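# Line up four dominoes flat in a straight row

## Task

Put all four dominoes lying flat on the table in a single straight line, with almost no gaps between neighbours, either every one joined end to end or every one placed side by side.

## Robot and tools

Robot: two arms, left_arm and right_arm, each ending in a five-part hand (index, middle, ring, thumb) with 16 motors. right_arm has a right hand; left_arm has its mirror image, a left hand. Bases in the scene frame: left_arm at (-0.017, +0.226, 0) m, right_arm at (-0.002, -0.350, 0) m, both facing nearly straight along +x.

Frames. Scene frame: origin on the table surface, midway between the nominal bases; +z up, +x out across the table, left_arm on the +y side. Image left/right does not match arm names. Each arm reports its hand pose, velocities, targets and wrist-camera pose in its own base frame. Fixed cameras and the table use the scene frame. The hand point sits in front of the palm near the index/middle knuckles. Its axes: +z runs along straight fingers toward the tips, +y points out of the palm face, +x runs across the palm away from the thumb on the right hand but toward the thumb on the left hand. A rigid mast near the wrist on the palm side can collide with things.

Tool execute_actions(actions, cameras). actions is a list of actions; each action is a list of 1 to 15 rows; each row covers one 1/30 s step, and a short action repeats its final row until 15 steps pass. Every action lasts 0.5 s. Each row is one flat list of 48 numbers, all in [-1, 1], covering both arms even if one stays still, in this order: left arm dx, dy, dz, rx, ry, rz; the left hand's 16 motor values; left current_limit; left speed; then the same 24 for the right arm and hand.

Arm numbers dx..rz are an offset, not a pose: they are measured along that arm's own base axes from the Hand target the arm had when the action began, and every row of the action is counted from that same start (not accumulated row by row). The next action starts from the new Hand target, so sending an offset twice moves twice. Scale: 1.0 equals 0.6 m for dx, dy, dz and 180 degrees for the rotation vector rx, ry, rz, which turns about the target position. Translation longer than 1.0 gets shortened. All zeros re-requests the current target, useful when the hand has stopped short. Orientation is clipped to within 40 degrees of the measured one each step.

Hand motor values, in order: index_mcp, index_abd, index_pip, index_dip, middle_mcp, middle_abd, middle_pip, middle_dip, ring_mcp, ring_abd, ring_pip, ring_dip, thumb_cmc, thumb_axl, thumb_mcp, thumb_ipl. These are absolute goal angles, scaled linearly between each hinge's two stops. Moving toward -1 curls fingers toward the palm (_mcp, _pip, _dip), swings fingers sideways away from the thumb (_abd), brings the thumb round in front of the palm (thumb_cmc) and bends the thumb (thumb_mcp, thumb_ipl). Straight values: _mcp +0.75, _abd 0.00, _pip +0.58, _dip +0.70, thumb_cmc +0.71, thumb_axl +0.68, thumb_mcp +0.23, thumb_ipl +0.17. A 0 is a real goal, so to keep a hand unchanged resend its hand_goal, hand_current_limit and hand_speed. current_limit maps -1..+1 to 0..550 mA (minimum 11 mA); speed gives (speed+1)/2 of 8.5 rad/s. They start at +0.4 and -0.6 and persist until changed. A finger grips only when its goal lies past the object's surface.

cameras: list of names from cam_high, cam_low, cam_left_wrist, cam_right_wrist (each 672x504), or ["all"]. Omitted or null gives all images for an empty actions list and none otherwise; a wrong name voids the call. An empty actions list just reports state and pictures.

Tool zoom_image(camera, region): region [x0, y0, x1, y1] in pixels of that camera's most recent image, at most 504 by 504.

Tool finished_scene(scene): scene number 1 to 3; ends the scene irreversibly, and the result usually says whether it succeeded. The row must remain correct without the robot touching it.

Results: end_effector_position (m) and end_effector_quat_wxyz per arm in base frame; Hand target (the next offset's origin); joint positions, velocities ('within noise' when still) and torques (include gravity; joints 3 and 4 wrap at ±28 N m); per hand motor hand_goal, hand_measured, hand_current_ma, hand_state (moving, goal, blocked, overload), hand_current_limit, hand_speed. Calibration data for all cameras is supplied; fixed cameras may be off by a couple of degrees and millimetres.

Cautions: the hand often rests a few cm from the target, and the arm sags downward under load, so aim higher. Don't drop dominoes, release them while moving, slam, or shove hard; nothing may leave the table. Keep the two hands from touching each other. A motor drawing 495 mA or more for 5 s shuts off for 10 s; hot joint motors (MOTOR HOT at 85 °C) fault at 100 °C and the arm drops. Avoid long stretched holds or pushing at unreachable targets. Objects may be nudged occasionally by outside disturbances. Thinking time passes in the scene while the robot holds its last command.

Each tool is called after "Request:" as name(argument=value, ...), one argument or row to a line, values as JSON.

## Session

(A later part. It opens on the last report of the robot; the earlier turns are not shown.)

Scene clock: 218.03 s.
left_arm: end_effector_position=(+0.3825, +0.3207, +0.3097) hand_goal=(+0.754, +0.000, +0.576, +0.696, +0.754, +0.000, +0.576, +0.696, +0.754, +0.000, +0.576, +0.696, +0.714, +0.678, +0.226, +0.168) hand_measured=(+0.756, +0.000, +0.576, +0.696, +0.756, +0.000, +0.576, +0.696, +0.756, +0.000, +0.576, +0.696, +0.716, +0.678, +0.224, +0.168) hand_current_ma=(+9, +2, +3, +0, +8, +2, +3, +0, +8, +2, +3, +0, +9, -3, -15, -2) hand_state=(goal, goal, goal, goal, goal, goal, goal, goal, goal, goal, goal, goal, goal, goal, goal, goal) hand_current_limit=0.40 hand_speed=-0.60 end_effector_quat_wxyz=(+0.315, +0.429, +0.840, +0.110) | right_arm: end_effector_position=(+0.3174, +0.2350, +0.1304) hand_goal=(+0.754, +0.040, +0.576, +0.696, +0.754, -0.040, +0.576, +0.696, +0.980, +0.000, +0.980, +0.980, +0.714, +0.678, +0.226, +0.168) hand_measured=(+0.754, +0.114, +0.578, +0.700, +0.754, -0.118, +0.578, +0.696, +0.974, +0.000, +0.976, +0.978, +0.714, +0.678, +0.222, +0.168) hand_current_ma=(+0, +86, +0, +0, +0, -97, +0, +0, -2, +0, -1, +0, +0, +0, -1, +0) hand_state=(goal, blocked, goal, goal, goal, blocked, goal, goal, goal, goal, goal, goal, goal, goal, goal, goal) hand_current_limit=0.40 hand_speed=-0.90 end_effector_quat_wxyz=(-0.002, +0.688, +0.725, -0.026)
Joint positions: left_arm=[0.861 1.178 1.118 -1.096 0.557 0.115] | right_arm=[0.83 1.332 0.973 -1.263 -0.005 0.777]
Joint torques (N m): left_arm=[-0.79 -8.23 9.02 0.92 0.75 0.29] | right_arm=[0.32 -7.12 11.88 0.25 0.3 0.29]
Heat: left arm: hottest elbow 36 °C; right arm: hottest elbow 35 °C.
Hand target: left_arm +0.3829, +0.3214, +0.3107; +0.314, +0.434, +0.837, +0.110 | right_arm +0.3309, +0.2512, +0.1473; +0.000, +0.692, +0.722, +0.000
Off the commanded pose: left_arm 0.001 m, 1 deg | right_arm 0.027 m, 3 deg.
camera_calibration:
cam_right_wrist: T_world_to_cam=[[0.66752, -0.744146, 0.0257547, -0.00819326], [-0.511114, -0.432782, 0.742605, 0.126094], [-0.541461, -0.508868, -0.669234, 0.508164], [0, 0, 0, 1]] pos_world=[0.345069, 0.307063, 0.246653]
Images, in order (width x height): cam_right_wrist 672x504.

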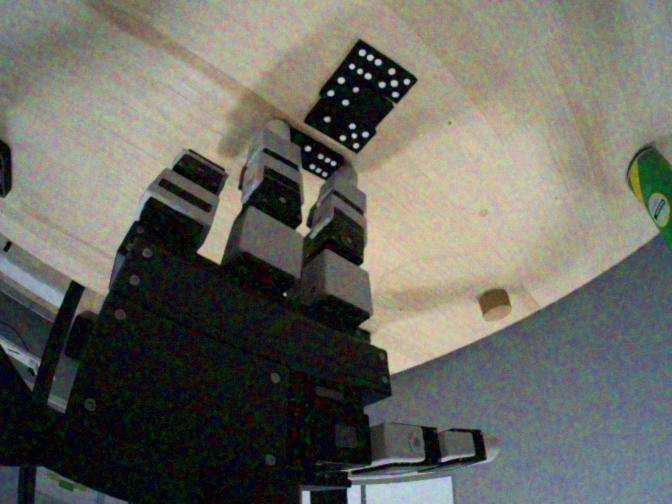

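Request:
execute_actions(
  actions=[
    [[0,0,0,0,0,0,0.754,0,0.576,0.696,0.754,0,0.576,0.696,0.754,0,0.576,0.696,0.714,0.678,0.226,0.168,0.4,-0.6,0.006,-0.0118,0.005,0,0,0,0.754,0.04,0.576,0.696,0.754,-0.04,0.576,0.696,0.98,0,0.98,0.98,0.714,0.678,0.226,0.168,0.4,-0.9],[0,0,0,0,0,0,0.754,0,0.576,0.696,0.754,0,0.576,0.696,0.754,0,0.576,0.696,0.714,0.678,0.226,0.168,0.4,-0.6,0.015,-0.0118,0.007,0,0,0,0.754,0.04,0.576,0.696,0.754,-0.04,0.576,0.696,0.98,0,0.98,0.98,0.714,0.678,0.226,0.168,0.4,-0.9],[0,0,0,0,0,0,0.754,0,0.576,0.696,0.754,0,0.576,0.696,0.754,0,0.576,0.696,0.714,0.678,0.226,0.168,0.4,-0.6,0.024,-0.0118,0.008,0,0,0,0.754,0.04,0.576,0.696,0.754,-0.04,0.576,0.696,0.98,0,0.98,0.98,0.714,0.678,0.226,0.168,0.4,-0.9]],
  ],
  cameras=["cam_right_wrist"],
)

Request:
zoom_image(
  camera="cam_right_wrist",
  region=[270, 50, 410, 200],
)

Scene clock: 221.73 s.
left_arm: end_effector_position=(+0.3825, +0.3207, +0.3097) hand_goal=(+0.754, +0.000, +0.576, +0.696, +0.754, +0.000, +0.576, +0.696, +0.754, +0.000, +0.576, +0.696, +0.714, +0.678, +0.226, +0.168) hand_measured=(+0.756, +0.000, +0.576, +0.696, +0.756, +0.000, +0.576, +0.696, +0.756, +0.000, +0.576, +0.696, +0.716, +0.678, +0.224, +0.168) hand_current_ma=(+9, +2, +3, +0, +8, +2, +3, +0, +8, +2, +3, +0, +9, -3, -15, -2) hand_state=(goal, goal, goal, goal, goal, goal, goal, goal, goal, goal, goal, goal, goal, goal, goal, goal) hand_current_limit=0.40 hand_speed=-0.60 end_effector_quat_wxyz=(+0.315, +0.429, +0.840, +0.110) | right_arm: end_effector_position=(+0.3275, +0.2288, +0.1337) hand_goal=(+0.754, +0.040, +0.576, +0.696, +0.754, -0.040, +0.576, +0.696, +0.980, +0.000, +0.980, +0.980, +0.714, +0.678, +0.226, +0.168) hand_measured=(+0.754, +0.106, +0.578, +0.700, +0.754, -0.104, +0.578, +0.696, +0.974, +0.000, +0.976, +0.978, +0.714, +0.678, +0.222, +0.168) hand_current_ma=(+0, +73, +0, +0, +0, -68, +0, +0, -2, +0, -1, +0, +0, +0, -1, +0) hand_state=(goal, blocked, goal, goal, goal, blocked, goal, goal, goal, goal, goal, goal, goal, goal, goal, goal) hand_current_limit=0.40 hand_speed=-0.90 end_effector_quat_wxyz=(-0.001, +0.695, +0.718, -0.022)
Joint positions: left_arm=[0.861 1.178 1.118 -1.096 0.557 0.115] | right_arm=[0.8 1.334 0.983 -1.263 -0.002 0.767]
Joint torques (N m): left_arm=[-1.32 -7.77 9.09 0.96 0.72 0.37] | right_arm=[-0.73 -6.89 12.78 -0.09 0.27 -0.06]
Heat: left arm: hottest elbow 36 °C; right arm: hottest elbow 36 °C.
Hand target: left_arm +0.3829, +0.3214, +0.3107; +0.314, +0.434, +0.837, +0.110 | right_arm +0.3453, +0.2440, +0.1522; +0.000, +0.692, +0.722, +0.000
Off the commanded pose: left_arm 0.001 m, 1 deg | right_arm 0.030 m, 3 deg.
camera_calibration:
cam_right_wrist: T_world_to_cam=[[0.652177, -0.757591, 0.0268526, -0.0118372], [-0.524855, -0.425698, 0.737094, 0.129703], [-0.546985, -0.494809, -0.675256, 0.512039], [0, 0, 0, 1]] pos_world=[0.355873, 0.299608, 0.250473]
Images, in order (width x height): cam_right_wrist 672x504.

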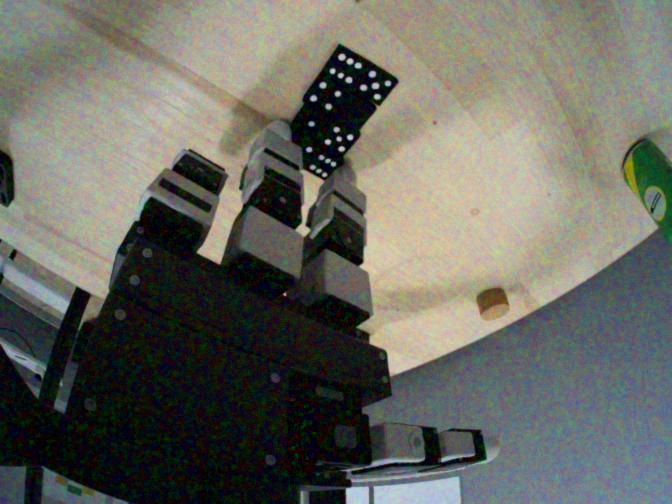

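Scaled by 3.360 from the camera's 672x504 image, which has a finer 960x720 frame.

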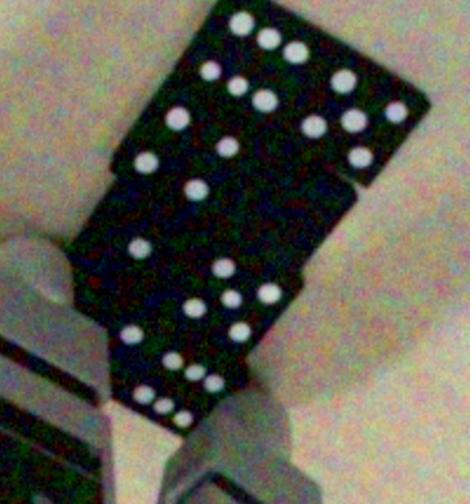

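Request:
execute_actions(
  actions=[
    [[0,0,0,0,0,0,0.754,0,0.576,0.696,0.754,0,0.576,0.696,0.754,0,0.576,0.696,0.714,0.678,0.226,0.168,0.4,-0.6,0.004,0,0.0,0,0,0,0.754,0.04,0.576,0.696,0.754,-0.04,0.576,0.696,0.98,0,0.98,0.98,0.714,0.678,0.226,0.168,0.4,-0.9],[0,0,0,0,0,0,0.754,0,0.576,0.696,0.754,0,0.576,0.696,0.754,0,0.576,0.696,0.714,0.678,0.226,0.168,0.4,-0.6,0.009,0.001,0.001,0,0,0,0.754,0.04,0.576,0.696,0.754,-0.04,0.576,0.696,0.98,0,0.98,0.98,0.714,0.678,0.226,0.168,0.4,-0.9]],
  ],
  cameras=["cam_right_wrist"],
)

Request:
zoom_image(
  camera="cam_right_wrist",
  region=[270, 50, 410, 200],
)

Scene clock: 223.23 s.
left_arm: end_effector_position=(+0.3825, +0.3207, +0.3097) hand_goal=(+0.754, +0.000, +0.576, +0.696, +0.754, +0.000, +0.576, +0.696, +0.754, +0.000, +0.576, +0.696, +0.714, +0.678, +0.226, +0.168) hand_measured=(+0.756, +0.000, +0.576, +0.696, +0.756, +0.000, +0.576, +0.696, +0.756, +0.000, +0.576, +0.696, +0.716, +0.678, +0.224, +0.168) hand_current_ma=(+9, +2, +3, +0, +8, +2, +3, +0, +8, +2, +3, +0, +9, -3, -15, -2) hand_state=(goal, goal, goal, goal, goal, goal, goal, goal, goal, goal, goal, goal, goal, goal, goal, goal) hand_current_limit=0.40 hand_speed=-0.60 end_effector_quat_wxyz=(+0.315, +0.429, +0.840, +0.110) | right_arm: end_effector_position=(+0.3322, +0.2302, +0.1336) hand_goal=(+0.754, +0.040, +0.576, +0.696, +0.754, -0.040, +0.576, +0.696, +0.980, +0.000, +0.980, +0.980, +0.714, +0.678, +0.226, +0.168) hand_measured=(+0.758, +0.106, +0.578, +0.700, +0.754, -0.104, +0.578, +0.696, +0.974, +0.000, +0.976, +0.978, +0.714, +0.678, +0.222, +0.168) hand_current_ma=(+0, +73, +0, +0, +0, -67, +0, +0, -2, +0, -1, +0, +0, +0, -1, +0) hand_state=(goal, blocked, goal, goal, goal, blocked, goal, goal, goal, goal, goal, goal, goal, goal, goal, goal) hand_current_limit=0.40 hand_speed=-0.90 end_effector_quat_wxyz=(-0.001, +0.695, +0.719, -0.022)
Joint positions: left_arm=[0.861 1.178 1.118 -1.096 0.557 0.115] | right_arm=[0.793 1.346 0.994 -1.263 -0.002 0.758]
Joint torques (N m): left_arm=[-1.73 -7.77 9.09 0.9 0.75 0.38] | right_arm=[-0.85 -6.89 12.89 -0.06 0.25 -0.04]
Heat: left arm: hottest elbow 36 °C; right arm: hottest elbow 36 °C.
Hand target: left_arm +0.3829, +0.3214, +0.3107; +0.314, +0.434, +0.837, +0.110 | right_arm +0.3507, +0.2447, +0.1527; +0.000, +0.691, +0.722, +0.000
Off the commanded pose: left_arm 0.001 m, 1 deg | right_arm 0.030 m, 3 deg.
camera_calibration:
cam_right_wrist: T_world_to_cam=[[0.653898, -0.756104, 0.0268986, -0.0146973], [-0.523498, -0.426494, 0.7376, 0.132499], [-0.54623, -0.496397, -0.674702, 0.515348], [0, 0, 0, 1]] pos_world=[0.360472, 0.301214, 0.250371]
Images, in order (width x height): cam_right_wrist 672x504.

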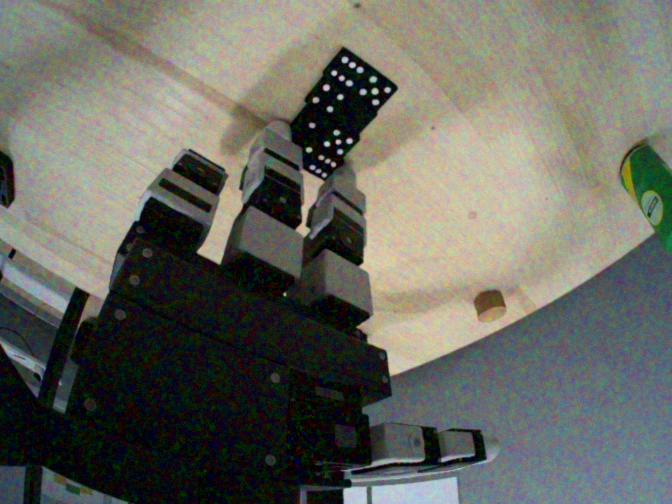

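Scaled by 3.360 from the camera's 672x504 image, which has a finer 960x720 frame.

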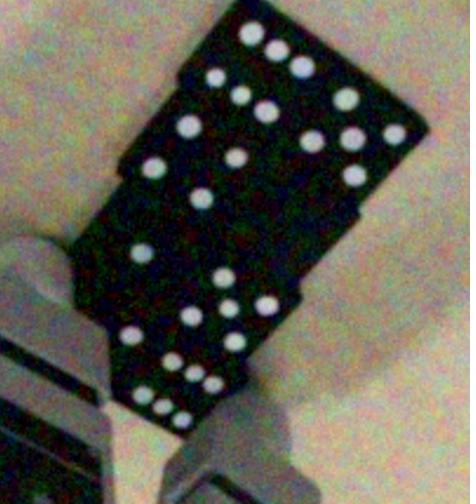

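Request:
execute_actions(
  actions=[
    [[0,0,0,0,0,0,0.754,0,0.576,0.696,0.754,0,0.576,0.696,0.754,0,0.576,0.696,0.714,0.678,0.226,0.168,0.4,-0.6,0,0,0,0,0,0,0.754,0.2,0.576,0.696,0.754,-0.2,0.576,0.696,0.98,0,0.98,0.98,0.714,0.678,0.226,0.168,0.4,-0.6],[0,0,0,0,0,0,0.754,0,0.576,0.696,0.754,0,0.576,0.696,0.754,0,0.576,0.696,0.714,0.678,0.226,0.168,0.4,-0.6,0,0,0,0,0,0,0.754,0.2,0.576,0.696,0.754,-0.2,0.576,0.696,0.98,0,0.98,0.98,0.714,0.678,0.226,0.168,0.4,-0.6],[0,0,0,0,0,0,0.754,0,0.576,0.696,0.754,0,0.576,0.696,0.754,0,0.576,0.696,0.714,0.678,0.226,0.168,0.4,-0.6,0,0,0,0,0,0,0.754,0.2,0.576,0.696,0.754,-0.2,0.576,0.696,0.98,0,0.98,0.98,0.714,0.678,0.226,0.168,0.4,-0.6],[0,0,0,0,0,0,0.754,0,0.576,0.696,0.754,0,0.576,0.696,0.754,0,0.576,0.696,0.714,0.678,0.226,0.168,0.4,-0.6,0,0,0,0,0,0,0.754,0.2,0.576,0.696,0.754,-0.2,0.576,0.696,0.98,0,0.98,0.98,0.714,0.678,0.226,0.168,0.4,-0.6],[0,0,0,0,0,0,0.754,0,0.576,0.696,0.754,0,0.576,0.696,0.754,0,0.576,0.696,0.714,0.678,0.226,0.168,0.4,-0.6,0.0,0,0.04,0,0,0,0.754,0.2,0.576,0.696,0.754,-0.2,0.576,0.696,0.98,0,0.98,0.98,0.714,0.678,0.226,0.168,0.4,-0.6],[0,0,0,0,0,0,0.754,0,0.576,0.696,0.754,0,0.576,0.696,0.754,0,0.576,0.696,0.714,0.678,0.226,0.168,0.4,-0.6,0.0,0,0.12,0,0,0,0.754,0.2,0.576,0.696,0.754,-0.2,0.576,0.696,0.98,0,0.98,0.98,0.714,0.678,0.226,0.168,0.4,-0.6]],
  ],
  cameras=["cam_right_wrist","cam_high"],
)

Request:
zoom_image(
  camera="cam_right_wrist",
  region=[280, 30, 420, 180],
)

Request:
zoom_image(
  camera="cam_high",
  region=[215, 252, 285, 292],
)

Scene clock: 225.67 s.
left_arm: end_effector_position=(+0.3825, +0.3207, +0.3097) hand_goal=(+0.754, +0.000, +0.576, +0.696, +0.754, +0.000, +0.576, +0.696, +0.754, +0.000, +0.576, +0.696, +0.714, +0.678, +0.226, +0.168) hand_measured=(+0.756, +0.000, +0.576, +0.696, +0.756, +0.000, +0.576, +0.696, +0.756, +0.000, +0.576, +0.696, +0.716, +0.678, +0.224, +0.168) hand_current_ma=(+9, +2, +3, +0, +8, +2, +3, +0, +8, +2, +3, +0, +9, -3, -15, -2) hand_state=(goal, goal, goal, goal, goal, goal, goal, goal, goal, goal, goal, goal, goal, goal, goal, goal) hand_current_limit=0.40 hand_speed=-0.60 end_effector_quat_wxyz=(+0.315, +0.429, +0.840, +0.110) | right_arm: end_effector_position=(+0.3378, +0.2351, +0.2028) hand_goal=(+0.754, +0.200, +0.576, +0.696, +0.754, -0.200, +0.576, +0.696, +0.980, +0.000, +0.980, +0.980, +0.714, +0.678, +0.226, +0.168) hand_measured=(+0.754, +0.194, +0.578, +0.700, +0.754, -0.196, +0.578, +0.696, +0.974, +0.000, +0.976, +0.978, +0.714, +0.678, +0.222, +0.168) hand_current_ma=(+0, -1, +0, +0, +0, +1, +0, +0, -2, +0, -1, +0, +0, +0, -1, +0) hand_state=(goal, goal, goal, goal, goal, goal, goal, goal, goal, goal, goal, goal, goal, goal, goal, goal) hand_current_limit=0.40 hand_speed=-0.60 end_effector_quat_wxyz=(+0.000, +0.694, +0.720, -0.019)
Joint positions: left_arm=[0.861 1.178 1.118 -1.096 0.557 0.115] | right_arm=[0.792 1.313 1.15 -1.446 0 0.756]
Joint torques (N m): left_arm=[-0.79 -8.12 9.25 0.8 0.73 0.36] | right_arm=[-0.91 -8.06 12.82 -0.4 0.2 -0.03]
Heat: left arm: hottest elbow 36 °C; right arm: hottest elbow 36 °C.
Hand target: left_arm +0.3829, +0.3214, +0.3107; +0.314, +0.434, +0.837, +0.110 | right_arm +0.3508, +0.2447, +0.2248; +0.000, +0.692, +0.722, +0.000
Off the commanded pose: left_arm 0.001 m, 1 deg | right_arm 0.027 m, 2 deg.
camera_calibration:
cam_right_wrist: T_world_to_cam=[[0.654676, -0.755384, 0.0281938, -0.0172852], [-0.527272, -0.429615, 0.733086, 0.0894043], [-0.541648, -0.4948, -0.679552, 0.56661], [0, 0, 0, 1]] pos_world=[0.36536, 0.305711, 0.319987]
Images, in order (width x height): cam_high 672x504, cam_right_wrist 672x504.

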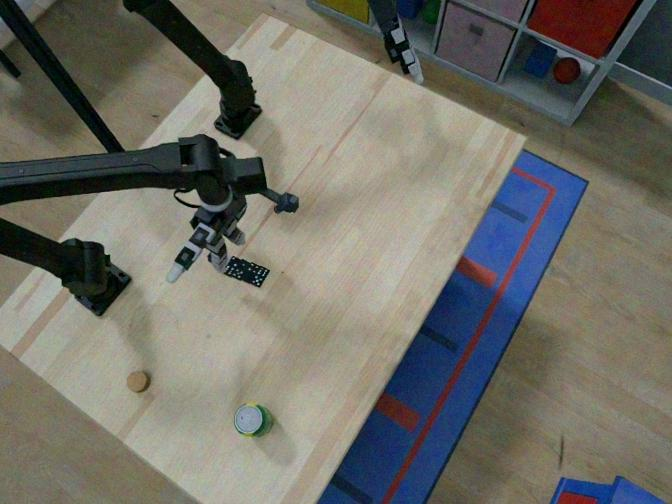

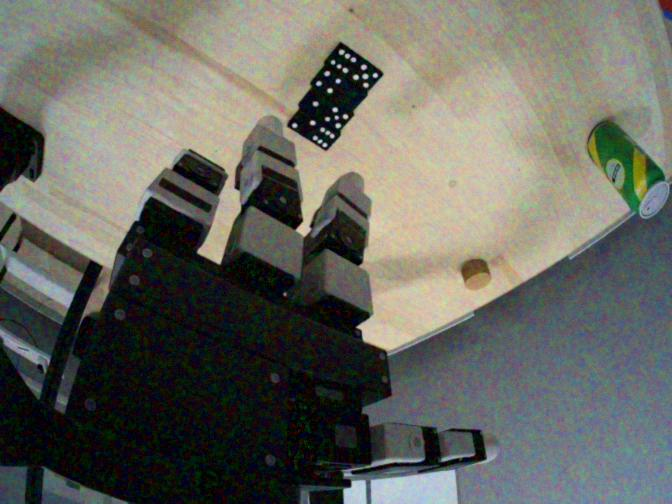

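Scaled by 3.360 from the camera's 672x504 image, which has a finer 960x720 frame.

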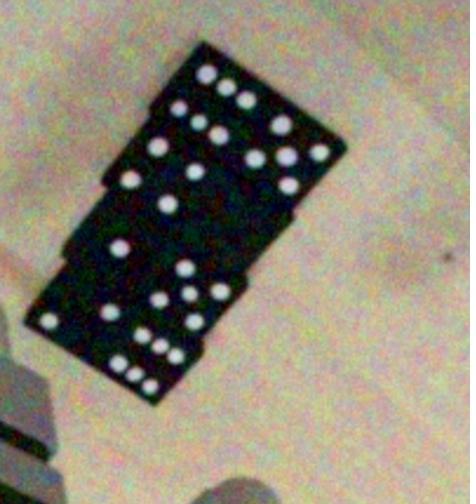

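Scaled by 7.200 from the camera's 672x504 image, which has a finer 960x720 frame.

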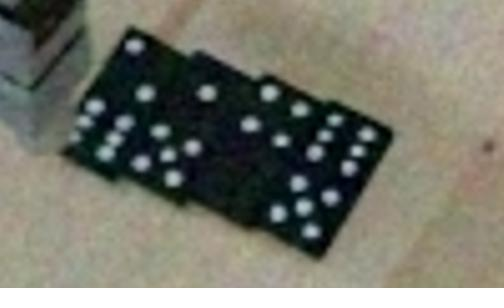

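Request:
execute_actions(
  actions=[
    [[0,0,0,0,0,0,0.754,0,0.576,0.696,0.754,0,0.576,0.696,0.754,0,0.576,0.696,0.714,0.678,0.226,0.168,0.4,-0.6,0.0337,0,-0.12,0,0,0,0.754,0.22,0.576,0.696,0.754,-0.22,0.576,0.696,0.98,0,0.98,0.98,0.714,0.678,0.226,0.168,0.4,-0.6]],
  ],
  cameras=["cam_right_wrist"],
)

Request:
zoom_image(
  camera="cam_right_wrist",
  region=[270, 60, 410, 210],
)

Scene clock: 231.73 s.
left_arm: end_effector_position=(+0.3825, +0.3207, +0.3097) hand_goal=(+0.754, +0.000, +0.576, +0.696, +0.754, +0.000, +0.576, +0.696, +0.754, +0.000, +0.576, +0.696, +0.714, +0.678, +0.226, +0.168) hand_measured=(+0.756, +0.000, +0.576, +0.696, +0.756, +0.000, +0.576, +0.696, +0.756, +0.000, +0.576, +0.696, +0.716, +0.678, +0.224, +0.168) hand_current_ma=(+9, +2, +3, +0, +8, +2, +3, +0, +8, +2, +3, +0, +9, -3, -15, -2) hand_state=(goal, goal, goal, goal, goal, goal, goal, goal, goal, goal, goal, goal, goal, goal, goal, goal) hand_current_limit=0.40 hand_speed=-0.60 end_effector_quat_wxyz=(+0.315, +0.429, +0.840, +0.110) | right_arm: end_effector_position=(+0.3664, +0.2421, +0.1490) hand_goal=(+0.754, +0.220, +0.576, +0.696, +0.754, -0.220, +0.576, +0.696, +0.980, +0.000, +0.980, +0.980, +0.714, +0.678, +0.226, +0.168) hand_measured=(+0.754, +0.214, +0.578, +0.700, +0.754, -0.216, +0.578, +0.696, +0.974, +0.000, +0.976, +0.978, +0.714, +0.678, +0.222, +0.168) hand_current_ma=(+0, -1, +0, +0, +0, +1, +0, +0, -2, +0, -1, +0, +0, +0, -1, +0) hand_state=(goal, goal, goal, goal, goal, goal, goal, goal, goal, goal, goal, goal, goal, goal, goal, goal) hand_current_limit=0.40 hand_speed=-0.60 end_effector_quat_wxyz=(+0.000, +0.696, +0.718, -0.010)
Joint positions: left_arm=[0.861 1.178 1.118 -1.096 0.557 0.115] | right_arm=[0.752 1.403 1.089 -1.277 0 0.72]
Joint torques (N m): left_arm=[-0.62 -8.29 9.16 0.81 0.73 0.38] | right_arm=[-0.38 -9.64 8.36 0.34 0.15 -0.04]
Heat: left arm: hottest elbow 36 °C; right arm: hottest elbow 36 °C.
Hand target: left_arm +0.3829, +0.3214, +0.3107; +0.314, +0.434, +0.837, +0.110 | right_arm +0.3709, +0.2447, +0.1528; +0.000, +0.692, +0.722, +0.000
Off the commanded pose: left_arm 0.001 m, 1 deg | right_arm 0.007 m, 1 deg.
camera_calibration:
cam_right_wrist: T_world_to_cam=[[0.651756, -0.75798, 0.0260981, -0.0270935], [-0.537778, -0.437601, 0.720625, 0.154567], [-0.534799, -0.483706, -0.692833, 0.545735], [0, 0, 0, 1]] pos_world=[0.392639, 0.311077, 0.267426]
Images, in order (width x height): cam_right_wrist 672x504.

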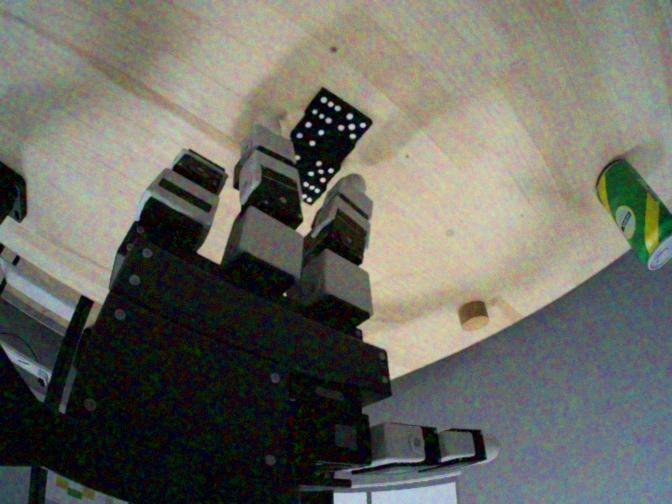

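Scaled by 3.360 from the camera's 672x504 image, which has a finer 960x720 frame.

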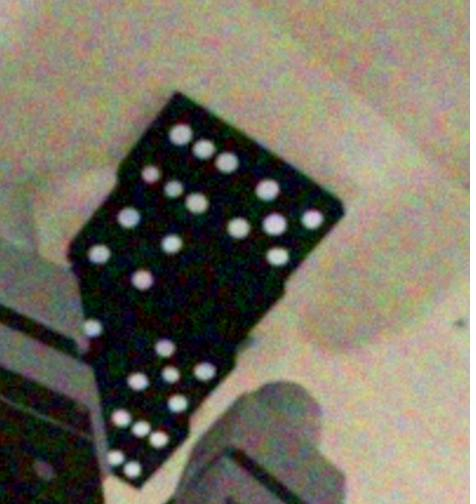

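Request:
execute_actions(
  actions=[],
)

Scene clock: 233.47 s.
left_arm: end_effector_position=(+0.3825, +0.3207, +0.3097) hand_goal=(+0.754, +0.000, +0.576, +0.696, +0.754, +0.000, +0.576, +0.696, +0.754, +0.000, +0.576, +0.696, +0.714, +0.678, +0.226, +0.168) hand_measured=(+0.756, +0.000, +0.576, +0.696, +0.756, +0.000, +0.576, +0.696, +0.756, +0.000, +0.576, +0.696, +0.716, +0.678, +0.224, +0.168) hand_current_ma=(+9, +2, +3, +0, +8, +2, +3, +0, +8, +2, +3, +0, +9, -3, -15, -2) hand_state=(goal, goal, goal, goal, goal, goal, goal, goal, goal, goal, goal, goal, goal, goal, goal, goal) hand_current_limit=0.40 hand_speed=-0.60 end_effector_quat_wxyz=(+0.315, +0.429, +0.840, +0.110) | right_arm: end_effector_position=(+0.3664, +0.2422, +0.1490) hand_goal=(+0.754, +0.220, +0.576, +0.696, +0.754, -0.220, +0.576, +0.696, +0.980, +0.000, +0.980, +0.980, +0.714, +0.678, +0.226, +0.168) hand_measured=(+0.754, +0.214, +0.578, +0.700, +0.754, -0.216, +0.578, +0.696, +0.974, +0.000, +0.976, +0.978, +0.714, +0.678, +0.222, +0.168) hand_current_ma=(+0, -1, +0, +0, +0, +1, +0, +0, -2, +0, -1, +0, +0, +0, -1, +0) hand_state=(goal, goal, goal, goal, goal, goal, goal, goal, goal, goal, goal, goal, goal, goal, goal, goal) hand_current_limit=0.40 hand_speed=-0.60 end_effector_quat_wxyz=(+0.000, +0.695, +0.719, -0.010)
Joint positions: left_arm=[0.861 1.178 1.118 -1.096 0.557 0.115] | right_arm=[0.752 1.403 1.089 -1.277 0 0.719]
Joint velocities: within noise
Joint torques (N m): left_arm=[-0.62 -7.71 8.98 0.64 0.69 0.34] | right_arm=[-0.73 -9.41 8.38 0.44 0.17 -0.05]
Heat: left arm: hottest elbow 36 °C; right arm: hottest elbow 36 °C.
Hand target: left_arm +0.3829, +0.3214, +0.3107; +0.314, +0.434, +0.837, +0.110 | right_arm +0.3709, +0.2447, +0.1528; +0.000, +0.691, +0.722, +0.000
Off the commanded pose: left_arm 0.001 m, 1 deg | right_arm 0.007 m, 1 deg.
camera_calibration:
cam_left_wrist: T_world_to_cam=[[-0.0493249, -0.99878, 0.00252162, 0.313359], [-0.99033, 0.0492351, 0.1297, 0.273508], [-0.129666, 0.00390021, -0.99155, 0.482475], [0, 0, 0, 1]] pos_world=[0.34888, 0.297629, 0.442134]
cam_right_wrist: T_world_to_cam=[[0.652326, -0.757491, 0.0260507, -0.0273797], [-0.537407, -0.438014, 0.720651, 0.154587], [-0.534476, -0.484099, -0.692809, 0.545772], [0, 0, 0, 1]] pos_world=[0.392639, 0.311179, 0.267426]

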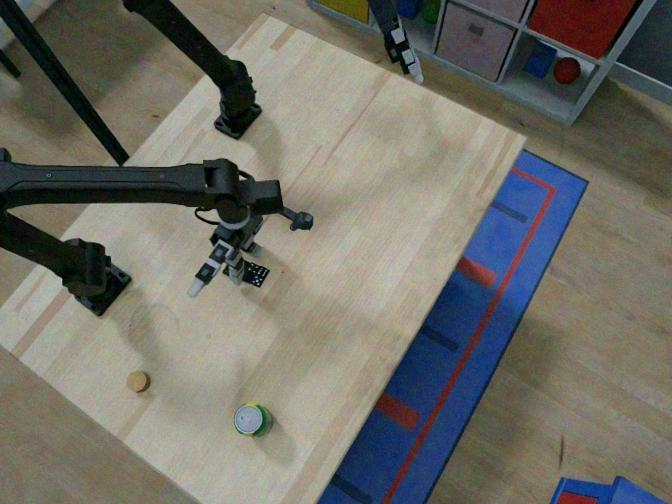

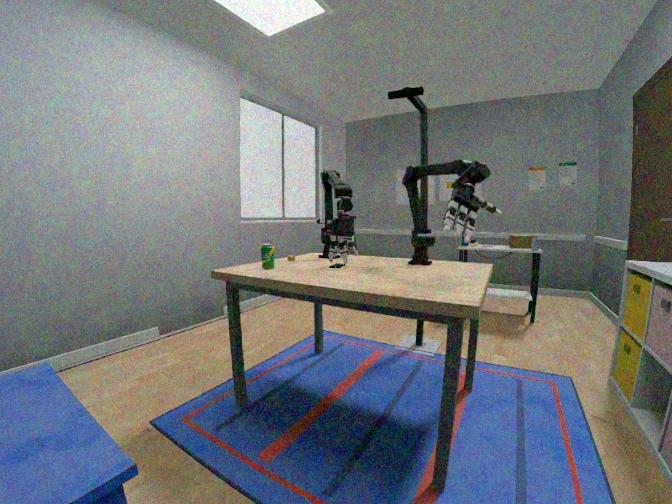

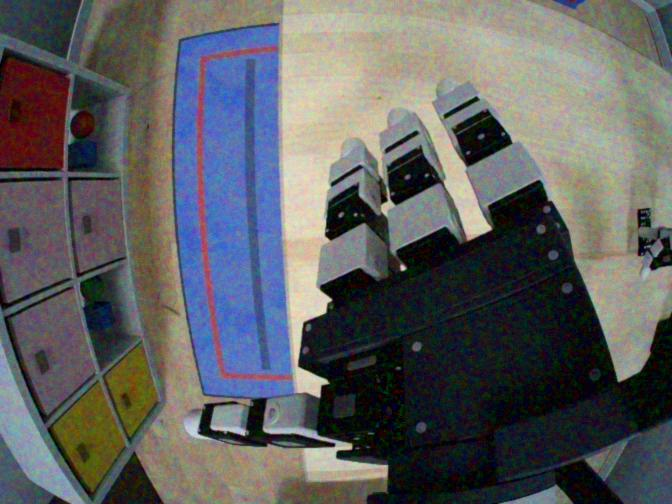

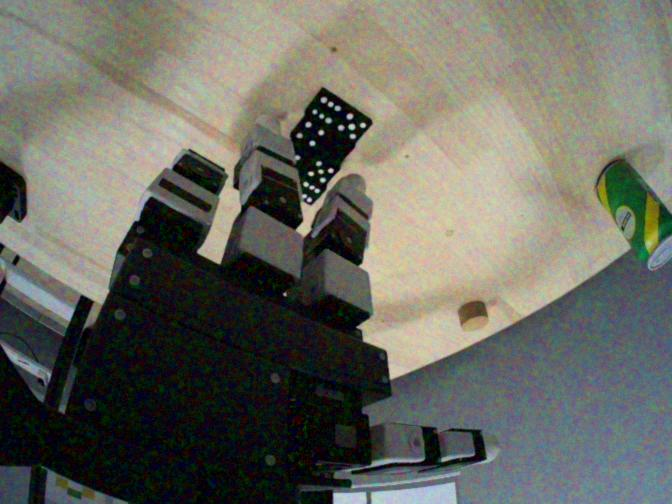

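Request:
execute_actions(
  actions=[
    [[0,0,0,0,0,0,0.754,0,0.576,0.696,0.754,0,0.576,0.696,0.754,0,0.576,0.696,0.714,0.678,0.226,0.168,0.4,-0.6,-0.004,-0.003,0,0,0,0,0.754,0.22,0.576,0.696,0.754,-0.22,0.576,0.696,0.98,0,0.98,0.98,0.714,0.678,0.226,0.168,0.4,-0.6],[0,0,0,0,0,0,0.754,0,0.576,0.696,0.754,0,0.576,0.696,0.754,0,0.576,0.696,0.714,0.678,0.226,0.168,0.4,-0.6,-0.008,-0.0055,0,0,0,0,0.754,0.22,0.576,0.696,0.754,-0.22,0.576,0.696,0.98,0,0.98,0.98,0.714,0.678,0.226,0.168,0.4,-0.6]],
  ],
  cameras=["cam_right_wrist"],
)

Request:
zoom_image(
  camera="cam_right_wrist",
  region=[220, 70, 400, 230],
)

Scene clock: 235.17 s.
left_arm: end_effector_position=(+0.3825, +0.3207, +0.3097) hand_goal=(+0.754, +0.000, +0.576, +0.696, +0.754, +0.000, +0.576, +0.696, +0.754, +0.000, +0.576, +0.696, +0.714, +0.678, +0.226, +0.168) hand_measured=(+0.756, +0.000, +0.576, +0.696, +0.756, +0.000, +0.576, +0.696, +0.756, +0.000, +0.576, +0.696, +0.716, +0.678, +0.224, +0.168) hand_current_ma=(+9, +2, +3, +0, +8, +2, +3, +0, +8, +2, +3, +0, +9, -3, -15, -2) hand_state=(goal, goal, goal, goal, goal, goal, goal, goal, goal, goal, goal, goal, goal, goal, goal, goal) hand_current_limit=0.40 hand_speed=-0.60 end_effector_quat_wxyz=(+0.315, +0.429, +0.840, +0.110) | right_arm: end_effector_position=(+0.3647, +0.2406, +0.1464) hand_goal=(+0.754, +0.220, +0.576, +0.696, +0.754, -0.220, +0.576, +0.696, +0.980, +0.000, +0.980, +0.980, +0.714, +0.678, +0.226, +0.168) hand_measured=(+0.754, +0.214, +0.578, +0.700, +0.754, -0.216, +0.578, +0.696, +0.974, +0.000, +0.976, +0.978, +0.714, +0.678, +0.222, +0.168) hand_current_ma=(+0, -1, +0, +0, +0, +1, +0, +0, -2, +0, -1, +0, +0, +0, -1, +0) hand_state=(goal, goal, goal, goal, goal, goal, goal, goal, goal, goal, goal, goal, goal, goal, goal, goal) hand_current_limit=0.40 hand_speed=-0.60 end_effector_quat_wxyz=(-0.001, +0.695, +0.719, -0.013)
Joint positions: left_arm=[0.861 1.178 1.118 -1.096 0.557 0.115] | right_arm=[0.752 1.403 1.083 -1.276 0 0.719]
Joint torques (N m): left_arm=[-0.38 -8.23 9.03 0.91 0.76 0.38] | right_arm=[-0.21 -10.75 7.75 0.39 0.15 -0.01]
Heat: left arm: hottest elbow 36 °C; right arm: hottest elbow 36 °C.
Hand target: left_arm +0.3829, +0.3214, +0.3107; +0.314, +0.434, +0.837, +0.110 | right_arm +0.3661, +0.2414, +0.1528; +0.000, +0.691, +0.722, +0.000
Off the commanded pose: left_arm 0.001 m, 1 deg | right_arm 0.007 m, 2 deg.
camera_calibration:
cam_right_wrist: T_world_to_cam=[[0.652472, -0.757359, 0.0262222, -0.0275704], [-0.534347, -0.435258, 0.724585, 0.152503], [-0.537358, -0.486783, -0.688686, 0.543341], [0, 0, 0, 1]] pos_world=[0.391447, 0.309987, 0.264413]
Images, in order (width x height): cam_right_wrist 672x504.

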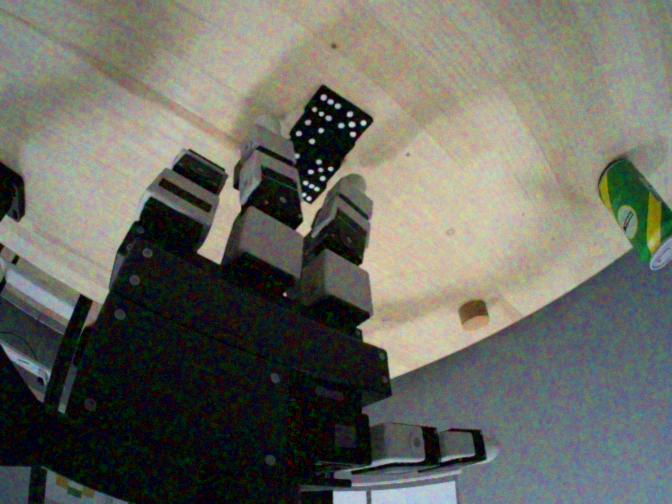

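Scaled by 2.800 from the camera's 672x504 image, which has a finer 960x720 frame.

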